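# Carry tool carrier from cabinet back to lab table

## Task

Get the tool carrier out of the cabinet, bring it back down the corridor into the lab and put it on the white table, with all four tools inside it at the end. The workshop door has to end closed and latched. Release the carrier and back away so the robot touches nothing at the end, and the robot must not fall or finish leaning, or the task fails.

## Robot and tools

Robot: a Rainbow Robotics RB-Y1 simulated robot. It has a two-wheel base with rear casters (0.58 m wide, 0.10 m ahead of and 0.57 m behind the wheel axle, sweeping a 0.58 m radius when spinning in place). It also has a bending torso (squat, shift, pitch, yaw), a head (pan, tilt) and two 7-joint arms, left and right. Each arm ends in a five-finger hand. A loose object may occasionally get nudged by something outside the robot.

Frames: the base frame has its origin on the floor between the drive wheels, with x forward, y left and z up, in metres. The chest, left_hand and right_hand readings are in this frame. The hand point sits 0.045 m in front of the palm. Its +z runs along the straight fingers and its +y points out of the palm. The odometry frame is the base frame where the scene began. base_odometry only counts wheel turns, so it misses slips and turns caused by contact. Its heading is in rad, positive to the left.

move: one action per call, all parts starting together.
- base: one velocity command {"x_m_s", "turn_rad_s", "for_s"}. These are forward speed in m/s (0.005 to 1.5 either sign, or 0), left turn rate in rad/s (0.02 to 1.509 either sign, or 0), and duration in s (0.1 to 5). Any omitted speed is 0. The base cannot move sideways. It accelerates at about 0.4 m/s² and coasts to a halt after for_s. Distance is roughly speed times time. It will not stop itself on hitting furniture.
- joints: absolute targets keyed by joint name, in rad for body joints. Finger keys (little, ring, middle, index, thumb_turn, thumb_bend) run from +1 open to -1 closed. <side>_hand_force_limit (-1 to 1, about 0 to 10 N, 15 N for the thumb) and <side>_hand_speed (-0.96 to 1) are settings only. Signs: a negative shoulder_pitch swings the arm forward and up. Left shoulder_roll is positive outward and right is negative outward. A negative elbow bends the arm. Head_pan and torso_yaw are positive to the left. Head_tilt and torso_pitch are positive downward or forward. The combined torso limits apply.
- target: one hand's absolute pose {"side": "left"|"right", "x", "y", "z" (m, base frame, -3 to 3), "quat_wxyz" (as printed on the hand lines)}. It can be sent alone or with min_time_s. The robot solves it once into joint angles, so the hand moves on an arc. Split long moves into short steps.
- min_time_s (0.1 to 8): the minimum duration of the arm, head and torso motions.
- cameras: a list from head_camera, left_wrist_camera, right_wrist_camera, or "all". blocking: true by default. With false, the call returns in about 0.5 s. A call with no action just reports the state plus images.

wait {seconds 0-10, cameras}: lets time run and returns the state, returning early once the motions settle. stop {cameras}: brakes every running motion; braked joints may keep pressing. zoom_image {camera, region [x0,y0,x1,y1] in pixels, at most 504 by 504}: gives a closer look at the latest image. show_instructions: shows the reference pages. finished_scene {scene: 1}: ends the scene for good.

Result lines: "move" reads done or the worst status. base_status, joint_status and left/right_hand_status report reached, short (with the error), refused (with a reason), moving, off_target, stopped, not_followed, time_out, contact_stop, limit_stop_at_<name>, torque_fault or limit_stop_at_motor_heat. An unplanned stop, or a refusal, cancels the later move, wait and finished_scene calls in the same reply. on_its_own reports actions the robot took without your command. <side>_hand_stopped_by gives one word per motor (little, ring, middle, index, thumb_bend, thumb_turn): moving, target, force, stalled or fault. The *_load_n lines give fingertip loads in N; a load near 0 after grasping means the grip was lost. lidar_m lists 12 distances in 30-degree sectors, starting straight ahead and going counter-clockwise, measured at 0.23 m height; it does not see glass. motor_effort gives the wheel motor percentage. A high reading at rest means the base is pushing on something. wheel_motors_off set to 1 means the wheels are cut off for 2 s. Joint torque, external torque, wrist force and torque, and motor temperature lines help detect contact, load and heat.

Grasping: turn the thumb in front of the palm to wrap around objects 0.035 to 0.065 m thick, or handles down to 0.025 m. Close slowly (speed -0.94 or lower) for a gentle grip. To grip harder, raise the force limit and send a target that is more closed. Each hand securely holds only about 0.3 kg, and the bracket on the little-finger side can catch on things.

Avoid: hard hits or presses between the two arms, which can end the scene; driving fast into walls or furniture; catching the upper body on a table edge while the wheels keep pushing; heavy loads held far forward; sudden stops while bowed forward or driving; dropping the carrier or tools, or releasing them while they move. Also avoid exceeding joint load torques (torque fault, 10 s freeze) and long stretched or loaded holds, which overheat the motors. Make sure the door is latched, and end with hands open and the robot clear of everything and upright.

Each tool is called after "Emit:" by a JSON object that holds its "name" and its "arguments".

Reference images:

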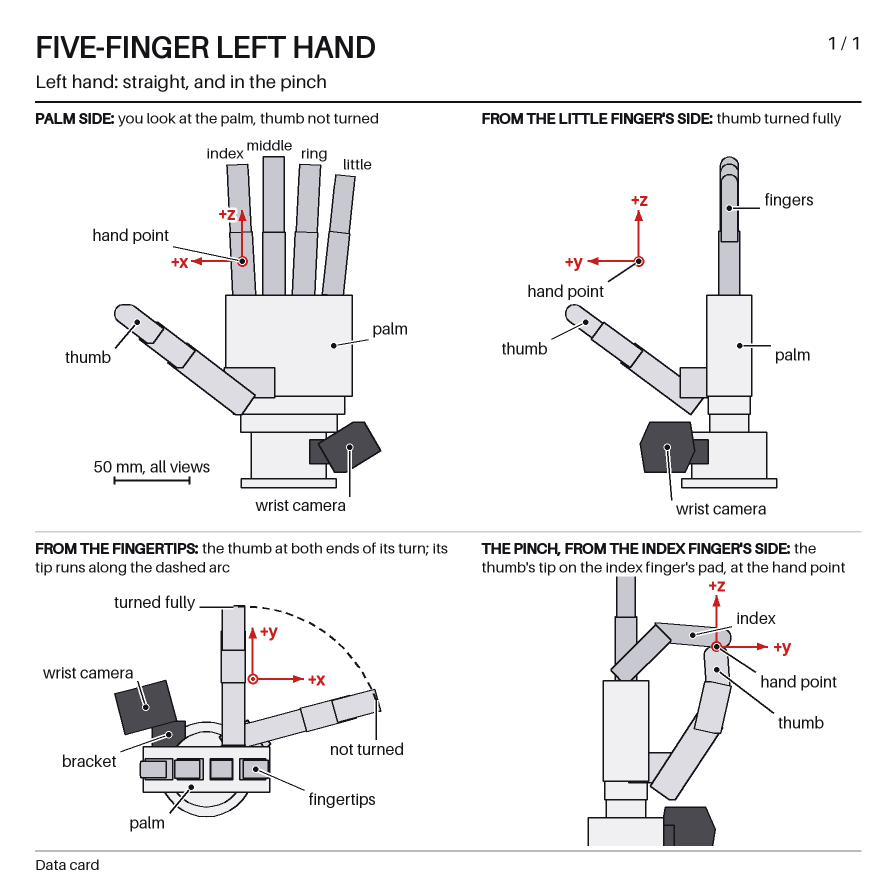

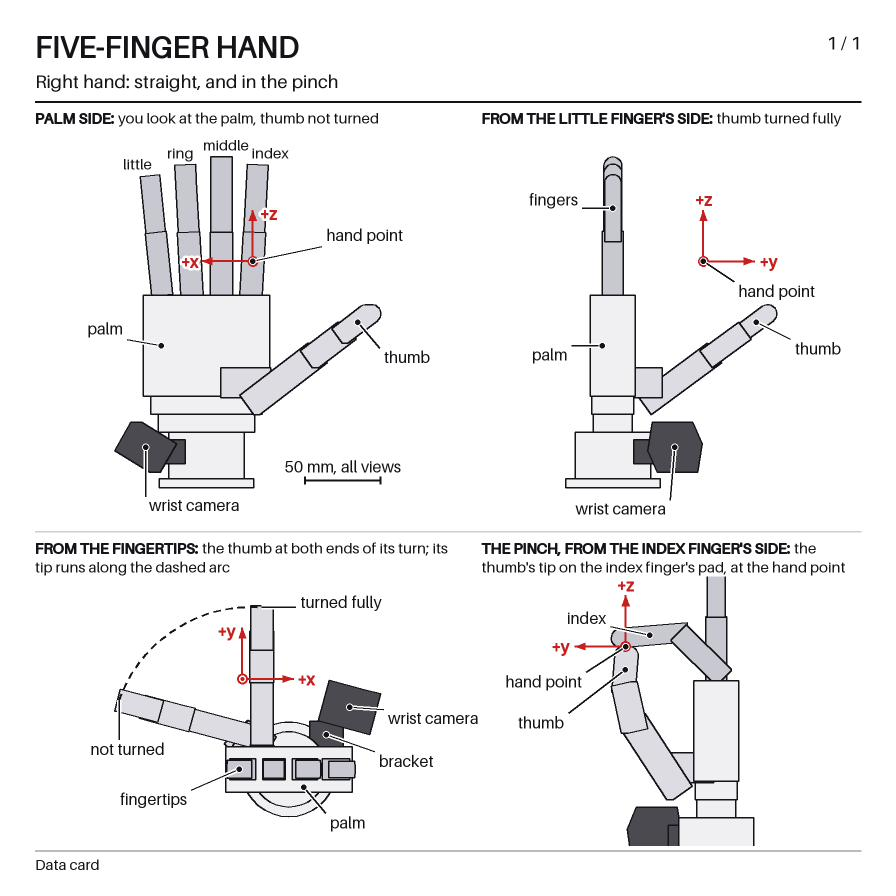

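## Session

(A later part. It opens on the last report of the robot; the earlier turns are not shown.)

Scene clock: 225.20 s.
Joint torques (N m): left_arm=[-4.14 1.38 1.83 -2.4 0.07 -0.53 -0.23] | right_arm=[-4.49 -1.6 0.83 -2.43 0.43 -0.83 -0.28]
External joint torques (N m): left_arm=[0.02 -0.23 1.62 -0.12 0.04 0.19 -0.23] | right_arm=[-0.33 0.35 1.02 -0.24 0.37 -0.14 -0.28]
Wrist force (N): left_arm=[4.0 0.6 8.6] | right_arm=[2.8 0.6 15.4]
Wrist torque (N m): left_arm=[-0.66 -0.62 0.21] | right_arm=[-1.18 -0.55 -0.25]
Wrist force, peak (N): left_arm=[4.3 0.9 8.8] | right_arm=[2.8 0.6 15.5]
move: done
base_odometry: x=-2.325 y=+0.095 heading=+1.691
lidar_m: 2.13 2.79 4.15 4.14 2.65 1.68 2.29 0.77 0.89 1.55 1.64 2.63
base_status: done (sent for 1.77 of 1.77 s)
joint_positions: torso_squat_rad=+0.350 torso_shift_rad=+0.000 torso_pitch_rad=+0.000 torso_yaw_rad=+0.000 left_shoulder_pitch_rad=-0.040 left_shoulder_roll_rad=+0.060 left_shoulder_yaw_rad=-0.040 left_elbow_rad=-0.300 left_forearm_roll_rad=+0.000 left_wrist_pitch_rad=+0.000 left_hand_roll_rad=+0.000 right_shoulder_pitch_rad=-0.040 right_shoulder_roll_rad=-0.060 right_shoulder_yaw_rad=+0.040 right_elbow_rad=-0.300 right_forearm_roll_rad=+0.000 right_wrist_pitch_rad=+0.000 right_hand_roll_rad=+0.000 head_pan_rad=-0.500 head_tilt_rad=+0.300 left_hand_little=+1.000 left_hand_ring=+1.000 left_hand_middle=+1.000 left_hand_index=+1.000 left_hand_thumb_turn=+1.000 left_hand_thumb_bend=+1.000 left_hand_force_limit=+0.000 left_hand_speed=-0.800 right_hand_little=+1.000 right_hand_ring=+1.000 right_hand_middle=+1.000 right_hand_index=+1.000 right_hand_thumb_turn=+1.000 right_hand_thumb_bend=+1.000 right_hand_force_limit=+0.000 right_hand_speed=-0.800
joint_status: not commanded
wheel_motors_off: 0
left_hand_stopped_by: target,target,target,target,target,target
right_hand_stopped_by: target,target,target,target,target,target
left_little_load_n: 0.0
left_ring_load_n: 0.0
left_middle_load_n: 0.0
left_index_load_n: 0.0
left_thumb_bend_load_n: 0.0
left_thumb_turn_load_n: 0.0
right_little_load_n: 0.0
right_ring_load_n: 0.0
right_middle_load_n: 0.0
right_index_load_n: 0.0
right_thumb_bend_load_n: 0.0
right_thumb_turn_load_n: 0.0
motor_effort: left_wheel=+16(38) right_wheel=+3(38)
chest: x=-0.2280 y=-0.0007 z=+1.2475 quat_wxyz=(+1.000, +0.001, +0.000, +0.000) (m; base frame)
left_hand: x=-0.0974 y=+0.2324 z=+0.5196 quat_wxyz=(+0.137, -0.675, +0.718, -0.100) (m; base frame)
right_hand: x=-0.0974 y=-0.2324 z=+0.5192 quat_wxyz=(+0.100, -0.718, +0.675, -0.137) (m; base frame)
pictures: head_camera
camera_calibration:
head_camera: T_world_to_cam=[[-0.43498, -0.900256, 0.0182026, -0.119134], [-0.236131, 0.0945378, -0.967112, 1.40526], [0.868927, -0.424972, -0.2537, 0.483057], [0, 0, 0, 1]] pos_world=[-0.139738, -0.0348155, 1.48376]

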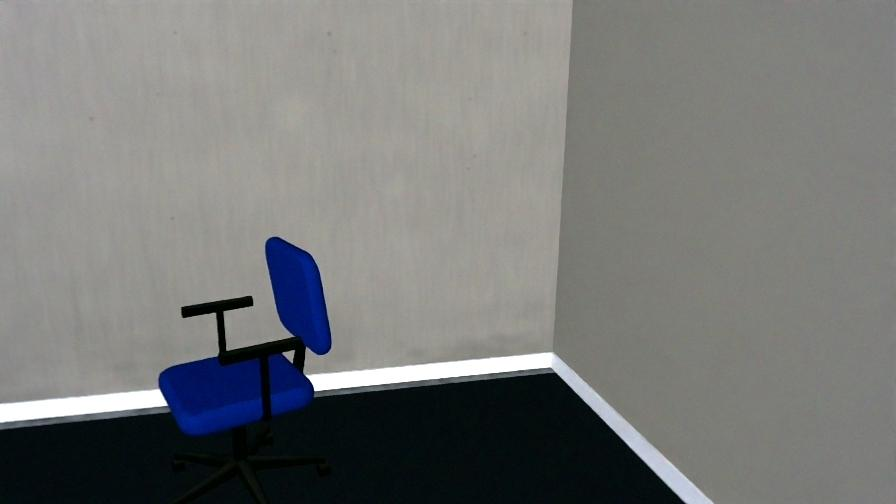

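Emit:
{"name": "move", "arguments": {"base": {"turn_rad_s": -0.8, "for_s": 2.15}, "cameras": ["head_camera"]}}

Scene clock: 242.97 s.
Joint torques (N m): left_arm=[-4.12 1.21 1.74 -2.36 0.03 -0.54 -0.2] | right_arm=[-4.81 -1.85 1.35 -2.53 0.38 -0.68 -0.45]
External joint torques (N m): left_arm=[0.05 -0.4 1.53 -0.08 0 0.18 -0.2] | right_arm=[-0.65 0.1 1.55 -0.34 0.32 0.01 -0.45]
Wrist force (N): left_arm=[3.6 0.7 8.4] | right_arm=[3.0 0.5 15.3]
Wrist torque (N m): left_arm=[-0.66 -0.55 0.18] | right_arm=[-1.19 -0.57 -0.24]
Wrist force, peak (N): left_arm=[4.0 0.8 9.1] | right_arm=[2.9 0.6 15.5]
move: done
base_odometry: x=-2.325 y=+0.095 heading=-0.042
lidar_m: 3.09 1.55 2.12 2.11 3.04 2.79 4.14 2.66 1.68 2.29 2.09 0.77
base_status: done (sent for 2.17 of 2.17 s)
joint_positions: torso_squat_rad=+0.350 torso_shift_rad=+0.000 torso_pitch_rad=+0.000 torso_yaw_rad=+0.000 left_shoulder_pitch_rad=-0.040 left_shoulder_roll_rad=+0.060 left_shoulder_yaw_rad=-0.040 left_elbow_rad=-0.300 left_forearm_roll_rad=+0.000 left_wrist_pitch_rad=+0.000 left_hand_roll_rad=+0.000 right_shoulder_pitch_rad=-0.040 right_shoulder_roll_rad=-0.060 right_shoulder_yaw_rad=+0.040 right_elbow_rad=-0.300 right_forearm_roll_rad=+0.000 right_wrist_pitch_rad=+0.000 right_hand_roll_rad=+0.000 head_pan_rad=-0.500 head_tilt_rad=+0.300 left_hand_little=+1.000 left_hand_ring=+1.000 left_hand_middle=+1.000 left_hand_index=+1.000 left_hand_thumb_turn=+1.000 left_hand_thumb_bend=+1.000 left_hand_force_limit=+0.000 left_hand_speed=-0.800 right_hand_little=+1.000 right_hand_ring=+1.000 right_hand_middle=+1.000 right_hand_index=+1.000 right_hand_thumb_turn=+1.000 right_hand_thumb_bend=+1.000 right_hand_force_limit=+0.000 right_hand_speed=-0.800
joint_status: not commanded
wheel_motors_off: 0
left_hand_stopped_by: target,target,target,target,target,target
right_hand_stopped_by: target,target,target,target,target,target
left_little_load_n: 0.0
left_ring_load_n: 0.0
left_middle_load_n: 0.0
left_index_load_n: 0.0
left_thumb_bend_load_n: 0.0
left_thumb_turn_load_n: 0.0
right_little_load_n: 0.0
right_ring_load_n: 0.0
right_middle_load_n: 0.0
right_index_load_n: 0.0
right_thumb_bend_load_n: 0.0
right_thumb_turn_load_n: 0.0
motor_effort: left_wheel=+17(38) right_wheel=+5(10)
chest: x=-0.2280 y=-0.0007 z=+1.2475 quat_wxyz=(+1.000, +0.001, +0.000, +0.000) (m; base frame)
left_hand: x=-0.0974 y=+0.2324 z=+0.5196 quat_wxyz=(+0.137, -0.675, +0.718, -0.100) (m; base frame)
right_hand: x=-0.0974 y=-0.2324 z=+0.5192 quat_wxyz=(+0.100, -0.718, +0.675, -0.137) (m; base frame)
pictures: head_camera
camera_calibration:
head_camera: T_world_to_cam=[[-0.43498, -0.900256, 0.0182026, -0.119134], [-0.236131, 0.0945378, -0.967112, 1.40526], [0.868927, -0.424972, -0.2537, 0.483057], [0, 0, 0, 1]] pos_world=[-0.139738, -0.0348155, 1.48376]

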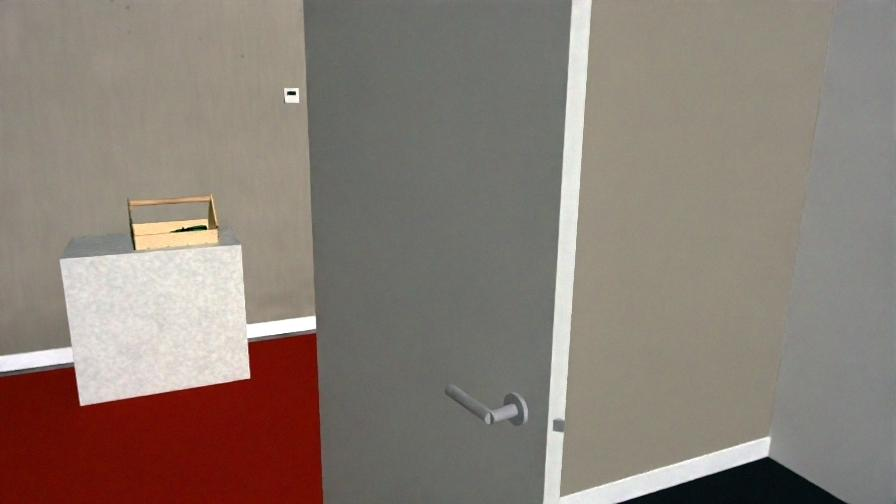

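Emit:
{"name": "move", "arguments": {"base": {"x_m_s": 0.46, "for_s": 5}, "joints": {"head_pan_rad": -0.5, "head_tilt_rad": 0.3}, "cameras": ["head_camera"]}}

Emit:
{"name": "move", "arguments": {"base": {"turn_rad_s": -0.8, "for_s": 1.3}, "cameras": ["head_camera"]}}

Scene clock: 258.10 s.
Joint torques (N m): left_arm=[-3.74 1.15 1.67 -2.21 0.04 -0.43 -0.21] | right_arm=[-4.23 -1.58 1.33 -2.34 0.51 -0.7 -0.29]
External joint torques (N m): left_arm=[0.42 -0.46 1.46 0.07 0.02 0.29 -0.21] | right_arm=[-0.07 0.37 1.53 -0.15 0.45 -0.01 -0.29]
Wrist force (N): left_arm=[3.8 0.6 8.8] | right_arm=[2.8 0.5 15.5]
Wrist torque (N m): left_arm=[-0.65 -0.56 0.19] | right_arm=[-1.22 -0.54 -0.25]
Wrist force, peak (N): left_arm=[4.0 0.5 9.1] | right_arm=[2.9 0.2 15.5]
move: done
base_odometry: x=-0.027 y=-0.004 heading=-0.043
lidar_m: 0.80 0.83 2.05 2.57 0.96 0.83 6.45 0.82 1.01 2.93 1.97 0.83
base_status: done (sent for 5 of 5 s)
joint_positions: torso_squat_rad=+0.350 torso_shift_rad=+0.000 torso_pitch_rad=+0.000 torso_yaw_rad=+0.000 left_shoulder_pitch_rad=-0.040 left_shoulder_roll_rad=+0.060 left_shoulder_yaw_rad=-0.040 left_elbow_rad=-0.300 left_forearm_roll_rad=+0.000 left_wrist_pitch_rad=+0.000 left_hand_roll_rad=+0.000 right_shoulder_pitch_rad=-0.040 right_shoulder_roll_rad=-0.060 right_shoulder_yaw_rad=+0.040 right_elbow_rad=-0.300 right_forearm_roll_rad=+0.000 right_wrist_pitch_rad=+0.000 right_hand_roll_rad=+0.000 head_pan_rad=-0.500 head_tilt_rad=+0.300 left_hand_little=+1.000 left_hand_ring=+1.000 left_hand_middle=+1.000 left_hand_index=+1.000 left_hand_thumb_turn=+1.000 left_hand_thumb_bend=+1.000 left_hand_force_limit=+0.000 left_hand_speed=-0.800 right_hand_little=+1.000 right_hand_ring=+1.000 right_hand_middle=+1.000 right_hand_index=+1.000 right_hand_thumb_turn=+1.000 right_hand_thumb_bend=+1.000 right_hand_force_limit=+0.000 right_hand_speed=-0.800
joint_status: all done
wheel_motors_off: 0
left_hand_stopped_by: target,target,target,target,target,target
right_hand_stopped_by: target,target,target,target,target,target
left_little_load_n: 0.0
left_ring_load_n: 0.0
left_middle_load_n: 0.0
left_index_load_n: 0.0
left_thumb_bend_load_n: 0.0
left_thumb_turn_load_n: 0.0
right_little_load_n: 0.0
right_ring_load_n: 0.0
right_middle_load_n: 0.0
right_index_load_n: 0.0
right_thumb_bend_load_n: 0.0
right_thumb_turn_load_n: 0.0
motor_effort: left_wheel=-7(46) right_wheel=+9(42)
chest: x=-0.2280 y=-0.0007 z=+1.2475 quat_wxyz=(+1.000, +0.001, +0.000, +0.000) (m; base frame)
left_hand: x=-0.0973 y=+0.2324 z=+0.5196 quat_wxyz=(+0.137, -0.675, +0.718, -0.100) (m; base frame)
right_hand: x=-0.0973 y=-0.2324 z=+0.5192 quat_wxyz=(+0.100, -0.718, +0.675, -0.137) (m; base frame)
pictures: head_camera
camera_calibration:
head_camera: T_world_to_cam=[[-0.43498, -0.900256, 0.0182038, -0.119136], [-0.236131, 0.0945367, -0.967112, 1.40526], [0.868927, -0.424972, -0.2537, 0.483057], [0, 0, 0, 1]] pos_world=[-0.139738, -0.0348155, 1.48376]

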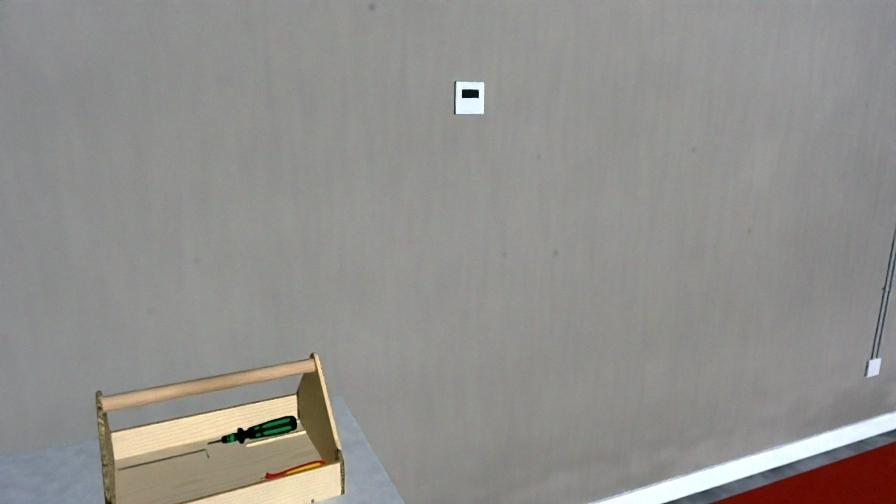

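Scene clock: 261.07 s.
Joint torques (N m): left_arm=[-3.66 1.04 1.7 -2.44 0 -0.6 -0.19] | right_arm=[-4.48 -1.69 1.3 -2.28 0.38 -0.7 -0.1]
External joint torques (N m): left_arm=[0.5 -0.57 1.48 -0.16 -0.03 0.12 -0.19] | right_arm=[-0.32 0.26 1.49 -0.09 0.32 -0.02 -0.1]
Wrist force (N): left_arm=[3.7 0.2 8.3] | right_arm=[2.9 0.4 15.3]
Wrist torque (N m): left_arm=[-0.69 -0.59 0.20] | right_arm=[-1.21 -0.56 -0.25]
Wrist force, peak (N): left_arm=[4.3 0.2 9.0] | right_arm=[3.1 0.4 15.5]
move: done
base_odometry: x=-0.027 y=-0.003 heading=-0.887
lidar_m: 1.68 0.79 0.79 1.61 2.65 1.52 0.82 0.88 0.92 0.82 1.30 3.11
base_status: done (sent for 1.3 of 1.3 s)
joint_positions: torso_squat_rad=+0.350 torso_shift_rad=+0.000 torso_pitch_rad=+0.000 torso_yaw_rad=+0.000 left_shoulder_pitch_rad=-0.040 left_shoulder_roll_rad=+0.060 left_shoulder_yaw_rad=-0.040 left_elbow_rad=-0.300 left_forearm_roll_rad=+0.000 left_wrist_pitch_rad=+0.000 left_hand_roll_rad=+0.000 right_shoulder_pitch_rad=-0.040 right_shoulder_roll_rad=-0.060 right_shoulder_yaw_rad=+0.040 right_elbow_rad=-0.300 right_forearm_roll_rad=+0.000 right_wrist_pitch_rad=+0.000 right_hand_roll_rad=+0.000 head_pan_rad=-0.500 head_tilt_rad=+0.300 left_hand_little=+1.000 left_hand_ring=+1.000 left_hand_middle=+1.000 left_hand_index=+1.000 left_hand_thumb_turn=+1.000 left_hand_thumb_bend=+1.000 left_hand_force_limit=+0.000 left_hand_speed=-0.800 right_hand_little=+1.000 right_hand_ring=+1.000 right_hand_middle=+1.000 right_hand_index=+1.000 right_hand_thumb_turn=+1.000 right_hand_thumb_bend=+1.000 right_hand_force_limit=+0.000 right_hand_speed=-0.800
joint_status: not commanded
wheel_motors_off: 0
left_hand_stopped_by: target,target,target,target,target,target
right_hand_stopped_by: target,target,target,target,target,target
left_little_load_n: 0.0
left_ring_load_n: 0.0
left_middle_load_n: 0.0
left_index_load_n: 0.0
left_thumb_bend_load_n: 0.0
left_thumb_turn_load_n: 0.0
right_little_load_n: 0.0
right_ring_load_n: 0.0
right_middle_load_n: 0.0
right_index_load_n: 0.0
right_thumb_bend_load_n: -0.5
right_thumb_turn_load_n: 0.0
motor_effort: left_wheel=+13(42) right_wheel=+6(40)
chest: x=-0.2280 y=-0.0007 z=+1.2475 quat_wxyz=(+1.000, +0.001, +0.000, +0.000) (m; base frame)
left_hand: x=-0.0973 y=+0.2324 z=+0.5196 quat_wxyz=(+0.137, -0.675, +0.718, -0.100) (m; base frame)
right_hand: x=-0.0973 y=-0.2324 z=+0.5192 quat_wxyz=(+0.100, -0.718, +0.675, -0.137) (m; base frame)
pictures: head_camera
camera_calibration:
head_camera: T_world_to_cam=[[-0.43498, -0.900256, 0.0182026, -0.119134], [-0.236131, 0.0945378, -0.967112, 1.40526], [0.868927, -0.424972, -0.2537, 0.483057], [0, 0, 0, 1]] pos_world=[-0.139738, -0.0348155, 1.48376]

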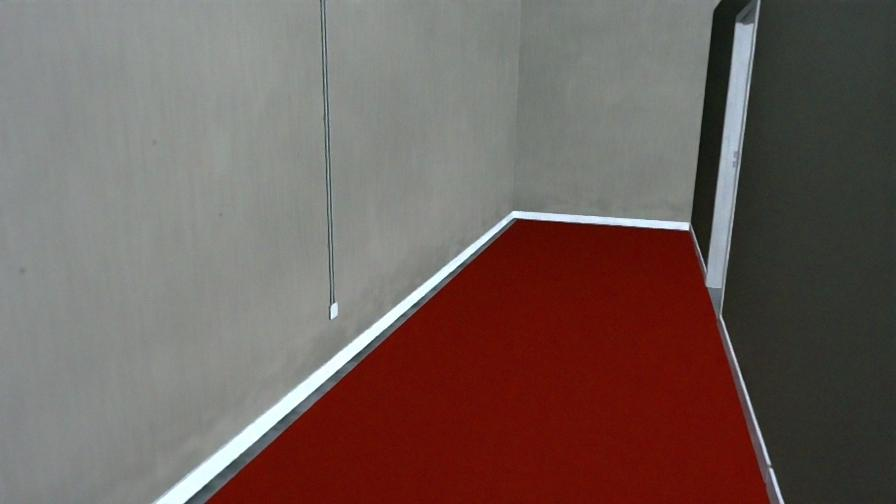

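Emit:
{"name": "move", "arguments": {"base": {"turn_rad_s": -0.7, "for_s": 1.1}, "joints": {"head_pan_rad": -0.4}, "cameras": ["head_camera"]}}

Scene clock: 268.00 s.
Joint torques (N m): left_arm=[-3.82 1.5 1.59 -2.25 0.02 -0.43 -0.23] | right_arm=[-4.54 -1.99 0.85 -2.42 0.44 -0.75 -0.27]
External joint torques (N m): left_arm=[0.35 -0.11 1.37 0.03 -0.01 0.29 -0.23] | right_arm=[-0.38 -0.04 1.04 -0.23 0.38 -0.06 -0.27]
Wrist force (N): left_arm=[3.9 0.1 8.7] | right_arm=[3.0 0.5 15.2]
Wrist torque (N m): left_arm=[-0.77 -0.58 0.21] | right_arm=[-1.20 -0.56 -0.24]
Wrist force, peak (N): left_arm=[4.4 0.8 9.1] | right_arm=[2.8 0.3 15.6]
move: done
base_odometry: x=-0.027 y=-0.003 heading=-1.492
lidar_m: 3.72 1.80 0.80 0.80 0.88 2.36 1.81 0.86 0.82 1.18 0.82 1.15
base_status: done (sent for 1.1 of 1.1 s)
joint_positions: torso_squat_rad=+0.350 torso_shift_rad=+0.000 torso_pitch_rad=+0.000 torso_yaw_rad=+0.000 left_shoulder_pitch_rad=-0.040 left_shoulder_roll_rad=+0.060 left_shoulder_yaw_rad=-0.040 left_elbow_rad=-0.300 left_forearm_roll_rad=+0.000 left_wrist_pitch_rad=+0.000 left_hand_roll_rad=+0.000 right_shoulder_pitch_rad=-0.040 right_shoulder_roll_rad=-0.060 right_shoulder_yaw_rad=+0.040 right_elbow_rad=-0.300 right_forearm_roll_rad=+0.000 right_wrist_pitch_rad=+0.000 right_hand_roll_rad=+0.000 head_pan_rad=-0.400 head_tilt_rad=+0.300 left_hand_little=+1.000 left_hand_ring=+1.000 left_hand_middle=+1.000 left_hand_index=+1.000 left_hand_thumb_turn=+1.000 left_hand_thumb_bend=+1.000 left_hand_force_limit=+0.000 left_hand_speed=-0.800 right_hand_little=+1.000 right_hand_ring=+1.000 right_hand_middle=+1.000 right_hand_index=+1.000 right_hand_thumb_turn=+1.000 right_hand_thumb_bend=+1.000 right_hand_force_limit=+0.000 right_hand_speed=-0.800
joint_status: all done
wheel_motors_off: 0
left_hand_stopped_by: target,target,target,target,target,target
right_hand_stopped_by: target,target,target,target,target,target
left_little_load_n: 0.0
left_ring_load_n: 0.0
left_middle_load_n: 0.0
left_index_load_n: 0.0
left_thumb_bend_load_n: 0.0
left_thumb_turn_load_n: 0.0
right_little_load_n: 0.0
right_ring_load_n: 0.0
right_middle_load_n: 0.0
right_index_load_n: 0.0
right_thumb_bend_load_n: 0.0
right_thumb_turn_load_n: 0.0
motor_effort: left_wheel=+16(36) right_wheel=+5(10)
chest: x=-0.2280 y=-0.0007 z=+1.2475 quat_wxyz=(+1.000, +0.001, +0.000, +0.000) (m; base frame)
left_hand: x=-0.0973 y=+0.2324 z=+0.5196 quat_wxyz=(+0.137, -0.675, +0.718, -0.100) (m; base frame)
right_hand: x=-0.0973 y=-0.2324 z=+0.5192 quat_wxyz=(+0.100, -0.718, +0.675, -0.137) (m; base frame)
pictures: head_camera
camera_calibration:
head_camera: T_world_to_cam=[[-0.342956, -0.939175, 0.0181912, -0.100246], [-0.244293, 0.0704749, -0.967137, 1.40358], [0.907029, -0.336129, -0.253603, 0.490847], [0, 0, 0, 1]] pos_world=[-0.136708, -0.0280779, 1.48376]

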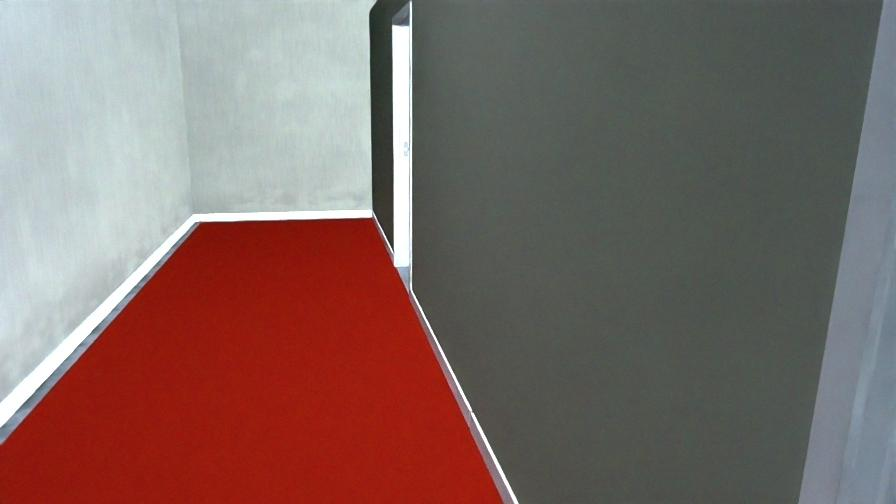

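Emit:
{"name": "move", "arguments": {"base": {"turn_rad_s": -0.2, "for_s": 0.62}}}

Emit:
{"name": "move", "arguments": {"base": {"x_m_s": 0.8, "for_s": 4.5}, "joints": {"head_pan_rad": -0.52}, "cameras": ["head_camera"]}}

Scene clock: 278.07 s.
Joint torques (N m): left_arm=[-3.87 1.44 1.7 -2.35 -0.04 -0.52 -0.24] | right_arm=[-4.9 -1.79 0.75 -2.24 0.37 -0.87 -0.4]
External joint torques (N m): left_arm=[0.3 -0.17 1.48 -0.06 -0.07 0.2 -0.24] | right_arm=[-0.75 0.16 0.95 -0.05 0.31 -0.19 -0.4]
Wrist force (N): left_arm=[3.8 0.5 8.2] | right_arm=[2.8 0.4 15.3]
Wrist torque (N m): left_arm=[-0.68 -0.60 0.19] | right_arm=[-1.22 -0.55 -0.26]
Wrist force, peak (N): left_arm=[3.8 1.0 9.0] | right_arm=[3.0 0.3 15.5]
move: done
base_odometry: x=-0.027 y=-0.003 heading=-1.618
lidar_m: 2.79 2.01 0.83 0.79 0.83 2.04 2.68 0.98 0.82 6.45 0.82 0.98
base_status: done (sent for 0.63 of 0.63 s)
joint_positions: torso_squat_rad=+0.350 torso_shift_rad=+0.000 torso_pitch_rad=+0.000 torso_yaw_rad=+0.000 left_shoulder_pitch_rad=-0.040 left_shoulder_roll_rad=+0.060 left_shoulder_yaw_rad=-0.040 left_elbow_rad=-0.300 left_forearm_roll_rad=+0.000 left_wrist_pitch_rad=+0.000 left_hand_roll_rad=+0.000 right_shoulder_pitch_rad=-0.040 right_shoulder_roll_rad=-0.060 right_shoulder_yaw_rad=+0.040 right_elbow_rad=-0.300 right_forearm_roll_rad=+0.000 right_wrist_pitch_rad=+0.000 right_hand_roll_rad=+0.000 head_pan_rad=-0.400 head_tilt_rad=+0.300 left_hand_little=+1.000 left_hand_ring=+1.000 left_hand_middle=+1.000 left_hand_index=+1.000 left_hand_thumb_turn=+1.000 left_hand_thumb_bend=+1.000 left_hand_force_limit=+0.000 left_hand_speed=-0.800 right_hand_little=+1.000 right_hand_ring=+1.000 right_hand_middle=+1.000 right_hand_index=+1.000 right_hand_thumb_turn=+1.000 right_hand_thumb_bend=+1.000 right_hand_force_limit=+0.000 right_hand_speed=-0.800
joint_status: not commanded
wheel_motors_off: 0
left_hand_stopped_by: target,target,target,target,target,target
right_hand_stopped_by: target,target,target,target,target,target
left_little_load_n: 0.0
left_ring_load_n: 0.0
left_middle_load_n: 0.0
left_index_load_n: 0.0
left_thumb_bend_load_n: 0.0
left_thumb_turn_load_n: 0.0
right_little_load_n: 0.0
right_ring_load_n: 0.0
right_middle_load_n: 0.0
right_index_load_n: 0.0
right_thumb_bend_load_n: 0.0
right_thumb_turn_load_n: -0.5
motor_effort: left_wheel=+18(35) right_wheel=+5(10)
chest: x=-0.2280 y=-0.0007 z=+1.2475 quat_wxyz=(+1.000, +0.001, +0.000, +0.000) (m; base frame)
left_hand: x=-0.0973 y=+0.2324 z=+0.5196 quat_wxyz=(+0.137, -0.675, +0.718, -0.100) (m; base frame)
right_hand: x=-0.0973 y=-0.2324 z=+0.5192 quat_wxyz=(+0.100, -0.718, +0.675, -0.137) (m; base frame)
pictures: none

Scene clock: 284.70 s.
Joint torques (N m): left_arm=[-3.65 1.4 1.85 -2.27 0.11 -0.47 -0.24] | right_arm=[-4.42 -2.04 0.89 -2.05 0.47 -0.68 -0.33]
External joint torques (N m): left_arm=[0.51 -0.21 1.64 0.01 0.08 0.25 -0.24] | right_arm=[-0.27 -0.09 1.08 0.14 0.41 0.01 -0.33]
Wrist force (N): left_arm=[3.6 0.5 8.3] | right_arm=[2.9 0.5 15.2]
Wrist torque (N m): left_arm=[-0.65 -0.57 0.20] | right_arm=[-1.20 -0.56 -0.26]
Wrist force, peak (N): left_arm=[3.9 0.3 9.3] | right_arm=[2.9 0.2 15.5]
move: done
base_odometry: x=-0.200 y=-3.599 heading=-1.619
lidar_m: 2.96 1.93 1.43 1.37 1.43 1.99 2.70 1.02 0.76 0.72 0.75 1.78
base_status: done (sent for 4.5 of 4.5 s)
joint_positions: torso_squat_rad=+0.350 torso_shift_rad=+0.000 torso_pitch_rad=+0.000 torso_yaw_rad=+0.000 left_shoulder_pitch_rad=-0.040 left_shoulder_roll_rad=+0.060 left_shoulder_yaw_rad=-0.040 left_elbow_rad=-0.300 left_forearm_roll_rad=+0.000 left_wrist_pitch_rad=+0.000 left_hand_roll_rad=+0.000 right_shoulder_pitch_rad=-0.040 right_shoulder_roll_rad=-0.060 right_shoulder_yaw_rad=+0.040 right_elbow_rad=-0.300 right_forearm_roll_rad=+0.000 right_wrist_pitch_rad=+0.000 right_hand_roll_rad=+0.000 head_pan_rad=-0.520 head_tilt_rad=+0.300 left_hand_little=+1.000 left_hand_ring=+1.000 left_hand_middle=+1.000 left_hand_index=+1.000 left_hand_thumb_turn=+1.000 left_hand_thumb_bend=+1.000 left_hand_force_limit=+0.000 left_hand_speed=-0.800 right_hand_little=+1.000 right_hand_ring=+1.000 right_hand_middle=+1.000 right_hand_index=+1.000 right_hand_thumb_turn=+1.000 right_hand_thumb_bend=+1.000 right_hand_force_limit=+0.000 right_hand_speed=-0.800
joint_status: all done
wheel_motors_off: 0
left_hand_stopped_by: target,target,target,target,target,target
right_hand_stopped_by: target,target,target,target,target,target
left_little_load_n: 0.0
left_ring_load_n: 0.0
left_middle_load_n: 0.0
left_index_load_n: 0.0
left_thumb_bend_load_n: 0.0
left_thumb_turn_load_n: 0.0
right_little_load_n: 0.0
right_ring_load_n: 0.0
right_middle_load_n: 0.0
right_index_load_n: 0.0
right_thumb_bend_load_n: 0.0
right_thumb_turn_load_n: 0.0
motor_effort: left_wheel=-10(48) right_wheel=+12(45)
chest: x=-0.2280 y=-0.0007 z=+1.2475 quat_wxyz=(+1.000, +0.001, +0.000, +0.000) (m; base frame)
left_hand: x=-0.0973 y=+0.2324 z=+0.5196 quat_wxyz=(+0.137, -0.675, +0.718, -0.100) (m; base frame)
right_hand: x=-0.0973 y=-0.2324 z=+0.5192 quat_wxyz=(+0.100, -0.718, +0.675, -0.137) (m; base frame)
pictures: head_camera
camera_calibration:
head_camera: T_world_to_cam=[[-0.452919, -0.891365, 0.0182545, -0.122975], [-0.234217, 0.0992043, -0.96711, 1.40564], [0.860236, -0.442298, -0.253704, 0.481297], [0, 0, 0, 1]] pos_world=[-0.140502, -0.0361851, 1.48376]

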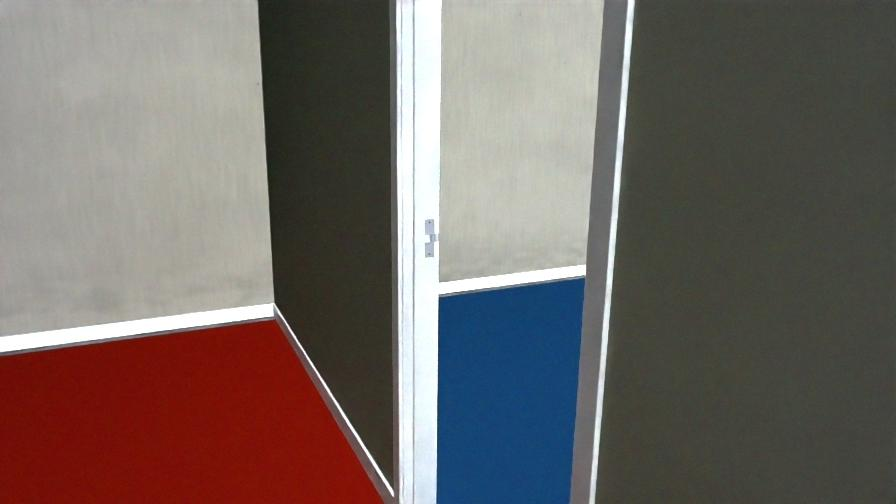

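Emit:
{"name": "move", "arguments": {"base": {"x_m_s": 0.4, "for_s": 2.7}}}

Emit:
{"name": "move", "arguments": {"base": {"turn_rad_s": -0.8, "for_s": 1.95}, "joints": {"head_pan_rad": 0.0}, "cameras": ["head_camera"]}}

Scene clock: 293.47 s.
Joint torques (N m): left_arm=[-4.07 1.42 1.81 -2.39 0.08 -0.45 -0.19] | right_arm=[-4.34 -1.39 1.08 -2.26 0.37 -0.96 -0.49]
External joint torques (N m): left_arm=[0.08 -0.19 1.59 -0.11 0.05 0.27 -0.19] | right_arm=[-0.19 0.56 1.28 -0.07 0.31 -0.27 -0.49]
Wrist force (N): left_arm=[4.0 0.7 8.7] | right_arm=[3.0 0.3 15.3]
Wrist torque (N m): left_arm=[-0.67 -0.61 0.20] | right_arm=[-1.23 -0.56 -0.25]
Wrist force, peak (N): left_arm=[4.2 0.7 9.0] | right_arm=[2.9 0.5 15.5]
move: done
base_odometry: x=-0.253 y=-4.678 heading=-1.621
lidar_m: 2.97 1.90 1.42 1.35 1.43 1.97 2.77 1.05 0.81 1.13 0.92 1.06
base_status: done (sent for 2.7 of 2.7 s)
joint_positions: torso_squat_rad=+0.350 torso_shift_rad=+0.000 torso_pitch_rad=+0.000 torso_yaw_rad=+0.000 left_shoulder_pitch_rad=-0.040 left_shoulder_roll_rad=+0.060 left_shoulder_yaw_rad=-0.040 left_elbow_rad=-0.300 left_forearm_roll_rad=+0.000 left_wrist_pitch_rad=+0.000 left_hand_roll_rad=+0.000 right_shoulder_pitch_rad=-0.040 right_shoulder_roll_rad=-0.060 right_shoulder_yaw_rad=+0.040 right_elbow_rad=-0.300 right_forearm_roll_rad=+0.000 right_wrist_pitch_rad=+0.000 right_hand_roll_rad=+0.000 head_pan_rad=-0.520 head_tilt_rad=+0.300 left_hand_little=+1.000 left_hand_ring=+1.000 left_hand_middle=+1.000 left_hand_index=+1.000 left_hand_thumb_turn=+1.000 left_hand_thumb_bend=+1.000 left_hand_force_limit=+0.000 left_hand_speed=-0.800 right_hand_little=+1.000 right_hand_ring=+1.000 right_hand_middle=+1.000 right_hand_index=+1.000 right_hand_thumb_turn=+1.000 right_hand_thumb_bend=+1.000 right_hand_force_limit=+0.000 right_hand_speed=-0.800
joint_status: not commanded
wheel_motors_off: 0
left_hand_stopped_by: target,target,target,target,target,target
right_hand_stopped_by: target,target,target,target,target,target
left_little_load_n: 0.0
left_ring_load_n: 0.0
left_middle_load_n: 0.0
left_index_load_n: 0.0
left_thumb_bend_load_n: 0.0
left_thumb_turn_load_n: -0.5
right_little_load_n: 0.0
right_ring_load_n: 0.0
right_middle_load_n: 0.0
right_index_load_n: 0.0
right_thumb_bend_load_n: 0.0
right_thumb_turn_load_n: 0.0
motor_effort: left_wheel=-14(23) right_wheel=+12(36)
chest: x=-0.2280 y=-0.0007 z=+1.2475 quat_wxyz=(+1.000, +0.001, +0.000, +0.000) (m; base frame)
left_hand: x=-0.0973 y=+0.2324 z=+0.5196 quat_wxyz=(+0.137, -0.675, +0.718, -0.100) (m; base frame)
right_hand: x=-0.0973 y=-0.2324 z=+0.5192 quat_wxyz=(+0.100, -0.718, +0.675, -0.137) (m; base frame)
pictures: none

Scene clock: 297.37 s.
Joint torques (N m): left_arm=[-3.79 1.14 1.69 -2.27 0.04 -0.51 -0.29] | right_arm=[-4.36 -1.73 0.69 -2.04 0.35 -0.81 -0.15]
External joint torques (N m): left_arm=[0.38 -0.47 1.48 0.01 0.01 0.22 -0.29] | right_arm=[-0.2 0.22 0.89 0.15 0.29 -0.12 -0.15]
Wrist force (N): left_arm=[3.9 0.6 8.6] | right_arm=[3.0 0.4 15.2]
Wrist torque (N m): left_arm=[-0.67 -0.59 0.19] | right_arm=[-1.22 -0.57 -0.25]
Wrist force, peak (N): left_arm=[4.0 0.3 9.1] | right_arm=[3.1 0.5 15.5]
move: done
base_odometry: x=-0.253 y=-4.677 heading=+3.090
lidar_m: 1.11 0.92 1.06 2.98 1.92 1.42 1.35 1.41 1.96 2.82 1.05 0.80
base_status: done (sent for 1.97 of 1.97 s)
joint_positions: torso_squat_rad=+0.350 torso_shift_rad=+0.000 torso_pitch_rad=+0.000 torso_yaw_rad=+0.000 left_shoulder_pitch_rad=-0.040 left_shoulder_roll_rad=+0.060 left_shoulder_yaw_rad=-0.040 left_elbow_rad=-0.300 left_forearm_roll_rad=+0.000 left_wrist_pitch_rad=+0.000 left_hand_roll_rad=+0.000 right_shoulder_pitch_rad=-0.040 right_shoulder_roll_rad=-0.060 right_shoulder_yaw_rad=+0.040 right_elbow_rad=-0.300 right_forearm_roll_rad=+0.000 right_wrist_pitch_rad=+0.000 right_hand_roll_rad=+0.000 head_pan_rad=+0.000 head_tilt_rad=+0.300 left_hand_little=+1.000 left_hand_ring=+1.000 left_hand_middle=+1.000 left_hand_index=+1.000 left_hand_thumb_turn=+1.000 left_hand_thumb_bend=+1.000 left_hand_force_limit=+0.000 left_hand_speed=-0.800 right_hand_little=+1.000 right_hand_ring=+1.000 right_hand_middle=+1.000 right_hand_index=+1.000 right_hand_thumb_turn=+1.000 right_hand_thumb_bend=+1.000 right_hand_force_limit=+0.000 right_hand_speed=-0.800
joint_status: all done
wheel_motors_off: 0
left_hand_stopped_by: target,target,target,target,target,target
right_hand_stopped_by: target,target,target,target,target,target
left_little_load_n: 0.0
left_ring_load_n: 0.0
left_middle_load_n: 0.0
left_index_load_n: 0.0
left_thumb_bend_load_n: 0.0
left_thumb_turn_load_n: 0.0
right_little_load_n: -0.5
right_ring_load_n: 0.0
right_middle_load_n: 0.0
right_index_load_n: 0.0
right_thumb_bend_load_n: 0.5
right_thumb_turn_load_n: 0.0
motor_effort: left_wheel=+13(41) right_wheel=+6(40)
chest: x=-0.2280 y=-0.0007 z=+1.2475 quat_wxyz=(+1.000, +0.001, +0.000, +0.000) (m; base frame)
left_hand: x=-0.0974 y=+0.2324 z=+0.5196 quat_wxyz=(+0.137, -0.675, +0.718, -0.100) (m; base frame)
right_hand: x=-0.0973 y=-0.2324 z=+0.5192 quat_wxyz=(+0.100, -0.718, +0.675, -0.137) (m; base frame)
pictures: head_camera
camera_calibration:
head_camera: T_world_to_cam=[[0.0498328, -0.998595, 0.0180097, -0.0191312], [-0.252054, -0.0300225, -0.967247, 1.402], [0.966429, 0.0436612, -0.253196, 0.50292], [0, 0, 0, 1]] pos_world=[-0.131704, 0.0010291, 1.48376]

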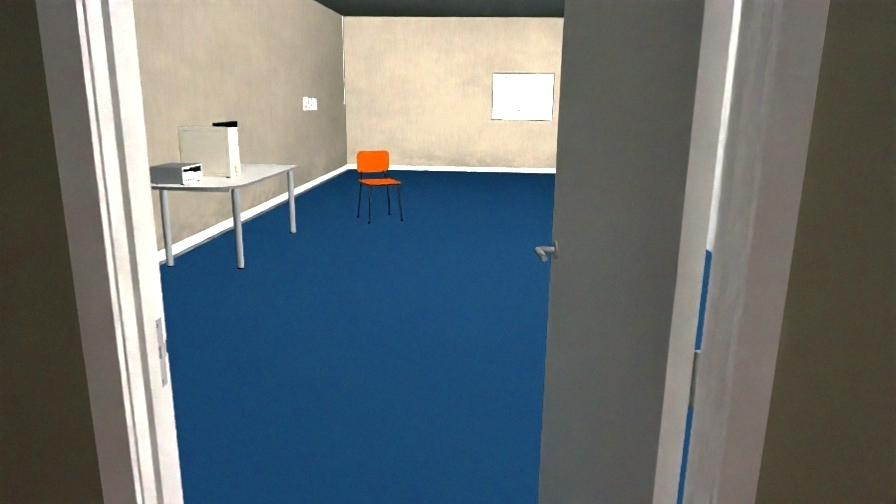

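Emit:
{"name": "move", "arguments": {"base": {"x_m_s": 0.3, "for_s": 1.67}, "joints": {"right_shoulder_roll_rad": -0.3, "right_elbow_rad": -2.0, "right_shoulder_pitch_rad": 0.2, "head_tilt_rad": 0.5}, "cameras": ["head_camera"]}}

Emit:
{"name": "move", "arguments": {"target": {"side": "right", "x": 0.42, "y": -0.18, "z": 1.04, "quat_wxyz": [0.2706, -0.2706, 0.6533, -0.6533]}, "cameras": ["head_camera"]}}

Scene clock: 313.50 s.
Joint torques (N m): left_arm=[-4.16 1.28 1.51 -2.14 0.15 -0.51 -0.24] | right_arm=[-7.98 -5.26 -2.46 -10.79 0.56 -1.83 -0.24]
External joint torques (N m): left_arm=[0 -0.33 1.3 0.14 0.12 0.21 -0.24] | right_arm=[-0.42 -0.88 0.88 -1.05 0.39 0.04 -0.24]
Wrist force (N): left_arm=[4.0 0.5 8.5] | right_arm=[1.9 4.6 9.1]
Wrist torque (N m): left_arm=[-0.67 -0.61 0.20] | right_arm=[-0.49 -0.31 -0.22]
Wrist force, peak (N): left_arm=[4.0 0.4 9.1] | right_arm=[3.0 0.4 15.4]
move: done
base_odometry: x=-0.752 y=-4.651 heading=+3.089
lidar_m: 0.94 4.20 0.60 1.00 2.65 1.95 1.86 1.93 2.68 0.94 0.42 0.46
base_status: done (sent for 1.67 of 1.67 s)
joint_positions: torso_squat_rad=+0.350 torso_shift_rad=+0.000 torso_pitch_rad=+0.000 torso_yaw_rad=+0.000 left_shoulder_pitch_rad=-0.040 left_shoulder_roll_rad=+0.060 left_shoulder_yaw_rad=-0.040 left_elbow_rad=-0.300 left_forearm_roll_rad=+0.000 left_wrist_pitch_rad=+0.000 left_hand_roll_rad=+0.000 right_shoulder_pitch_rad=+0.200 right_shoulder_roll_rad=-0.300 right_shoulder_yaw_rad=+0.040 right_elbow_rad=-2.000 right_forearm_roll_rad=+0.000 right_wrist_pitch_rad=+0.000 right_hand_roll_rad=+0.000 head_pan_rad=+0.000 head_tilt_rad=+0.500 left_hand_little=+1.000 left_hand_ring=+1.000 left_hand_middle=+1.000 left_hand_index=+1.000 left_hand_thumb_turn=+1.000 left_hand_thumb_bend=+1.000 left_hand_force_limit=+0.000 left_hand_speed=-0.800 right_hand_little=+1.000 right_hand_ring=+1.000 right_hand_middle=+1.000 right_hand_index=+1.000 right_hand_thumb_turn=+1.000 right_hand_thumb_bend=+1.000 right_hand_force_limit=+0.000 right_hand_speed=-0.800
joint_status: all done
wheel_motors_off: 0
left_hand_stopped_by: target,target,target,target,target,target
right_hand_stopped_by: target,target,target,target,target,target
left_little_load_n: 0.0
left_ring_load_n: 0.0
left_middle_load_n: 0.0
left_index_load_n: 0.0
left_thumb_bend_load_n: 0.0
left_thumb_turn_load_n: 0.0
right_little_load_n: 0.0
right_ring_load_n: 0.0
right_middle_load_n: 0.0
right_index_load_n: 0.0
right_thumb_bend_load_n: 0.0
right_thumb_turn_load_n: 0.0
motor_effort: left_wheel=-11(39) right_wheel=+10(40)
chest: x=-0.2280 y=-0.0007 z=+1.2475 quat_wxyz=(+1.000, +0.001, +0.000, +0.000) (m; base frame)
left_hand: x=-0.0973 y=+0.2324 z=+0.5196 quat_wxyz=(+0.137, -0.675, +0.718, -0.100) (m; base frame)
right_hand: x=+0.2860 y=-0.2472 z=+1.0801 quat_wxyz=(+0.491, -0.523, +0.349, -0.603) (m; base frame)
pictures: head_camera
camera_calibration:
head_camera: T_world_to_cam=[[0.0526426, -0.998583, 0.00775871, -0.00373699], [-0.439163, -0.0301279, -0.897902, 1.26314], [0.896864, 0.0438606, -0.440127, 0.75912], [0, 0, 0, 1]] pos_world=[-0.125908, 0.00102858, 1.46831]

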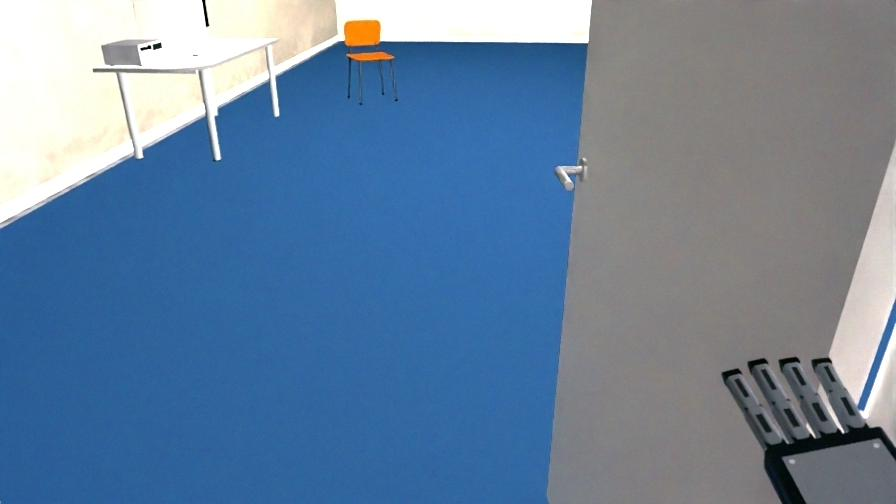

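Scene clock: 315.50 s.
Joint torques (N m): left_arm=[-3.98 1.47 1.76 -2.42 -0.01 -0.41 -0.27] | right_arm=[-22.87 -3.49 -1.91 -4.33 1.88 0.3 0.07]
External joint torques (N m): left_arm=[0.18 -0.14 1.54 -0.15 -0.04 0.31 -0.27] | right_arm=[-1.29 -0.18 0.22 0.22 -0.05 -0.22 0.07]
Wrist force (N): left_arm=[3.8 0.5 8.8] | right_arm=[3.6 4.8 10.1]
Wrist torque (N m): left_arm=[-0.71 -0.57 0.20] | right_arm=[-0.55 -0.47 -0.10]
Wrist force, peak (N): left_arm=[3.8 0.6 9.1] | right_arm=[3.4 5.3 14.3]
move: done
base_odometry: x=-0.752 y=-4.651 heading=+3.089
lidar_m: 0.94 4.21 0.61 0.97 2.64 1.94 1.87 1.94 2.68 0.96 0.42 0.47
base_status: not commanded
joint_positions: torso_squat_rad=+0.350 torso_shift_rad=+0.000 torso_pitch_rad=+0.000 torso_yaw_rad=+0.000 left_shoulder_pitch_rad=-0.040 left_shoulder_roll_rad=+0.060 left_shoulder_yaw_rad=-0.040 left_elbow_rad=-0.300 left_forearm_roll_rad=+0.000 left_wrist_pitch_rad=+0.000 left_hand_roll_rad=+0.000 right_shoulder_pitch_rad=-1.057 right_shoulder_roll_rad=+0.000 right_shoulder_yaw_rad=+0.883 right_elbow_rad=-0.556 right_forearm_roll_rad=+0.725 right_wrist_pitch_rad=+1.478 right_hand_roll_rad=-1.837 head_pan_rad=+0.000 head_tilt_rad=+0.500 left_hand_little=+1.000 left_hand_ring=+1.000 left_hand_middle=+1.000 left_hand_index=+1.000 left_hand_thumb_turn=+1.000 left_hand_thumb_bend=+1.000 left_hand_force_limit=+0.000 left_hand_speed=-0.800 right_hand_little=+1.000 right_hand_ring=+1.000 right_hand_middle=+1.000 right_hand_index=+1.000 right_hand_thumb_turn=+1.000 right_hand_thumb_bend=+1.000 right_hand_force_limit=+0.000 right_hand_speed=-0.800
joint_status: all done
wheel_motors_off: 0
left_hand_stopped_by: target,target,target,target,target,target
right_hand_stopped_by: target,target,target,target,target,target
left_little_load_n: 0.0
left_ring_load_n: 0.0
left_middle_load_n: 0.0
left_index_load_n: 0.0
left_thumb_bend_load_n: 0.0
left_thumb_turn_load_n: 0.0
right_little_load_n: 0.0
right_ring_load_n: -0.5
right_middle_load_n: 0.0
right_index_load_n: 0.0
right_thumb_bend_load_n: 0.0
right_thumb_turn_load_n: 0.0
motor_effort: left_wheel=-13(14) right_wheel=+12(13)
chest: x=-0.2280 y=-0.0007 z=+1.2475 quat_wxyz=(+1.000, +0.001, +0.000, +0.000) (m; base frame)
left_hand: x=-0.0973 y=+0.2324 z=+0.5196 quat_wxyz=(+0.137, -0.675, +0.718, -0.100) (m; base frame)
right_hand: x=+0.4198 y=-0.1807 z=+1.0406 quat_wxyz=(+0.274, -0.274, +0.653, -0.650) (m; base frame)
right_hand_status: reached (checked arc, planned for 1.4 s): 1 mm and 0.6 deg off.
pictures: head_camera
camera_calibration:
head_camera: T_world_to_cam=[[0.0526426, -0.998583, 0.00775871, -0.00373699], [-0.439163, -0.0301279, -0.897902, 1.26314], [0.896864, 0.0438606, -0.440127, 0.75912], [0, 0, 0, 1]] pos_world=[-0.125908, 0.00102858, 1.46831]

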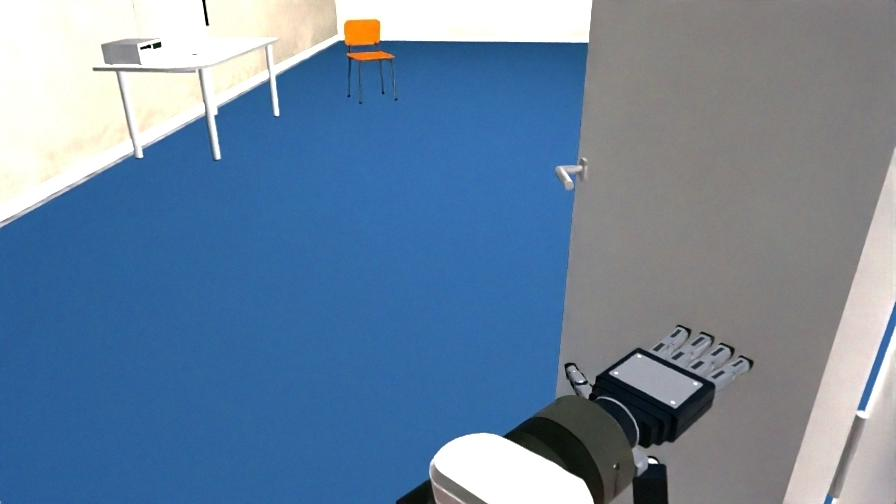

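Emit:
{"name": "move", "arguments": {"target": {"side": "right", "x": 0.46, "y": -0.34, "z": 1.04, "quat_wxyz": [0.154, -0.154, 0.69, -0.69]}, "min_time_s": 2}}

Emit:
{"name": "move", "arguments": {"target": {"side": "right", "x": 0.44, "y": -0.43, "z": 1.04, "quat_wxyz": [0.154, -0.154, 0.69, -0.69]}, "min_time_s": 2, "cameras": ["head_camera"]}}

Scene clock: 330.67 s.
Joint torques (N m): left_arm=[-4.03 1.76 1.76 -2.52 -0.03 -0.45 -0.29] | right_arm=[-20.14 -14.15 -4.69 1.42 0.98 4.43 -0.09]
External joint torques (N m): left_arm=[0.13 0.16 1.55 -0.25 -0.06 0.27 -0.29] | right_arm=[2.61 -9.12 -3.04 5.78 -0.88 3.88 -0.08]
External joint torques when the fault began: right_arm=[15.36 -61.46 -13.68 36.99 -3.62 15.18 -0.45]
Wrist force (N): left_arm=[3.7 0.5 8.5] | right_arm=[-7.8 4.9 3.6]
Wrist torque (N m): left_arm=[-0.66 -0.56 0.22] | right_arm=[-0.19 -0.59 -0.79]
Wrist force, peak (N): left_arm=[4.2 0.7 9.0] | right_arm=[-51.4 6.9 -72.6]
move: torque_fault
TORQUE FAULT: right_elbow_rad reached its load limit. The robot stopped for 10 seconds, dropped its targets and accepts commands again. The stop added 9.0 s to the call.
base_odometry: x=-0.752 y=-4.651 heading=+3.089
lidar_m: 6.79 4.19 0.60 0.99 2.64 1.94 1.85 1.94 2.66 0.95 0.42 0.49
base_status: not commanded
joint_positions: torso_squat_rad=+0.350 torso_shift_rad=+0.000 torso_pitch_rad=+0.000 torso_yaw_rad=+0.000 left_shoulder_pitch_rad=-0.040 left_shoulder_roll_rad=+0.060 left_shoulder_yaw_rad=-0.040 left_elbow_rad=-0.300 left_forearm_roll_rad=+0.000 left_wrist_pitch_rad=+0.000 left_hand_roll_rad=+0.000 right_shoulder_pitch_rad=-1.098 right_shoulder_roll_rad=-0.064 right_shoulder_yaw_rad=+0.835 right_elbow_rad=-0.452 right_forearm_roll_rad=+0.690 right_wrist_pitch_rad=+1.335 right_hand_roll_rad=-1.879 head_pan_rad=+0.000 head_tilt_rad=+0.500 left_hand_little=+1.000 left_hand_ring=+1.000 left_hand_middle=+1.000 left_hand_index=+1.000 left_hand_thumb_turn=+1.000 left_hand_thumb_bend=+1.000 left_hand_force_limit=+0.000 left_hand_speed=-0.800 right_hand_little=+1.000 right_hand_ring=+1.000 right_hand_middle=+1.000 right_hand_index=+1.000 right_hand_thumb_turn=+1.000 right_hand_thumb_bend=+1.000 right_hand_force_limit=+0.000 right_hand_speed=-0.800
joint_status: right_shoulder_pitch_rad torque_fault (moved -0.041 of -0.085); right_shoulder_roll_rad torque_fault (moved -0.064 of -0.182); right_shoulder_yaw_rad torque_fault (moved -0.048 of -0.120); right_elbow_rad torque_fault (moved +0.103 of +0.289); right_forearm_roll_rad torque_fault (moved -0.035 of -0.082); right_wrist_pitch_rad torque_fault (moved -0.144 of -0.332); right_hand_roll_rad torque_fault (moved -0.042 of -0.098)
wheel_motors_off: 0
left_hand_stopped_by: target,target,target,target,target,target
right_hand_stopped_by: target,target,target,target,target,target
left_little_load_n: 0.0
left_ring_load_n: 0.0
left_middle_load_n: 0.0
left_index_load_n: 0.0
left_thumb_bend_load_n: 0.0
left_thumb_turn_load_n: 0.0
right_little_load_n: 0.0
right_ring_load_n: 0.0
right_middle_load_n: 0.0
right_index_load_n: 0.0
right_thumb_bend_load_n: 0.0
right_thumb_turn_load_n: 0.0
on_its_own: right_shoulder_pitch_rad is held at -1.097, not at your -1.143, since a torque_fault; right_shoulder_roll_rad is held at -0.067, not at your -0.182, since a torque_fault; right_shoulder_yaw_rad is held at +0.834, not at your +0.764, since a torque_fault; right_elbow_rad is held at -0.451, not at your -0.267, since a torque_fault; right_forearm_roll_rad is held at +0.690, not at your +0.643, since a torque_fault; right_wrist_pitch_rad is held at +1.336, not at your +1.146, since a torque_fault; right_hand_roll_rad is held at -1.879, not at your -1.934, since a torque_fault
motor_effort: left_wheel=-5(13) right_wheel=+4(12)
chest: x=-0.2280 y=-0.0005 z=+1.2475 quat_wxyz=(+1.000, +0.000, +0.000, +0.000) (m; base frame)
left_hand: x=-0.0975 y=+0.2323 z=+0.5195 quat_wxyz=(+0.137, -0.675, +0.718, -0.100) (m; base frame)
right_hand: x=+0.4465 y=-0.2284 z=+1.0419 quat_wxyz=(+0.273, -0.265, +0.669, -0.638) (m; base frame)
right_hand_status: short (checked arc, as near as the solve gets, planned for 2.0 s): torque_fault, 112 mm and 19.8 deg off.
pictures: none

not run: a stop that you did not command came earlier in this reply.


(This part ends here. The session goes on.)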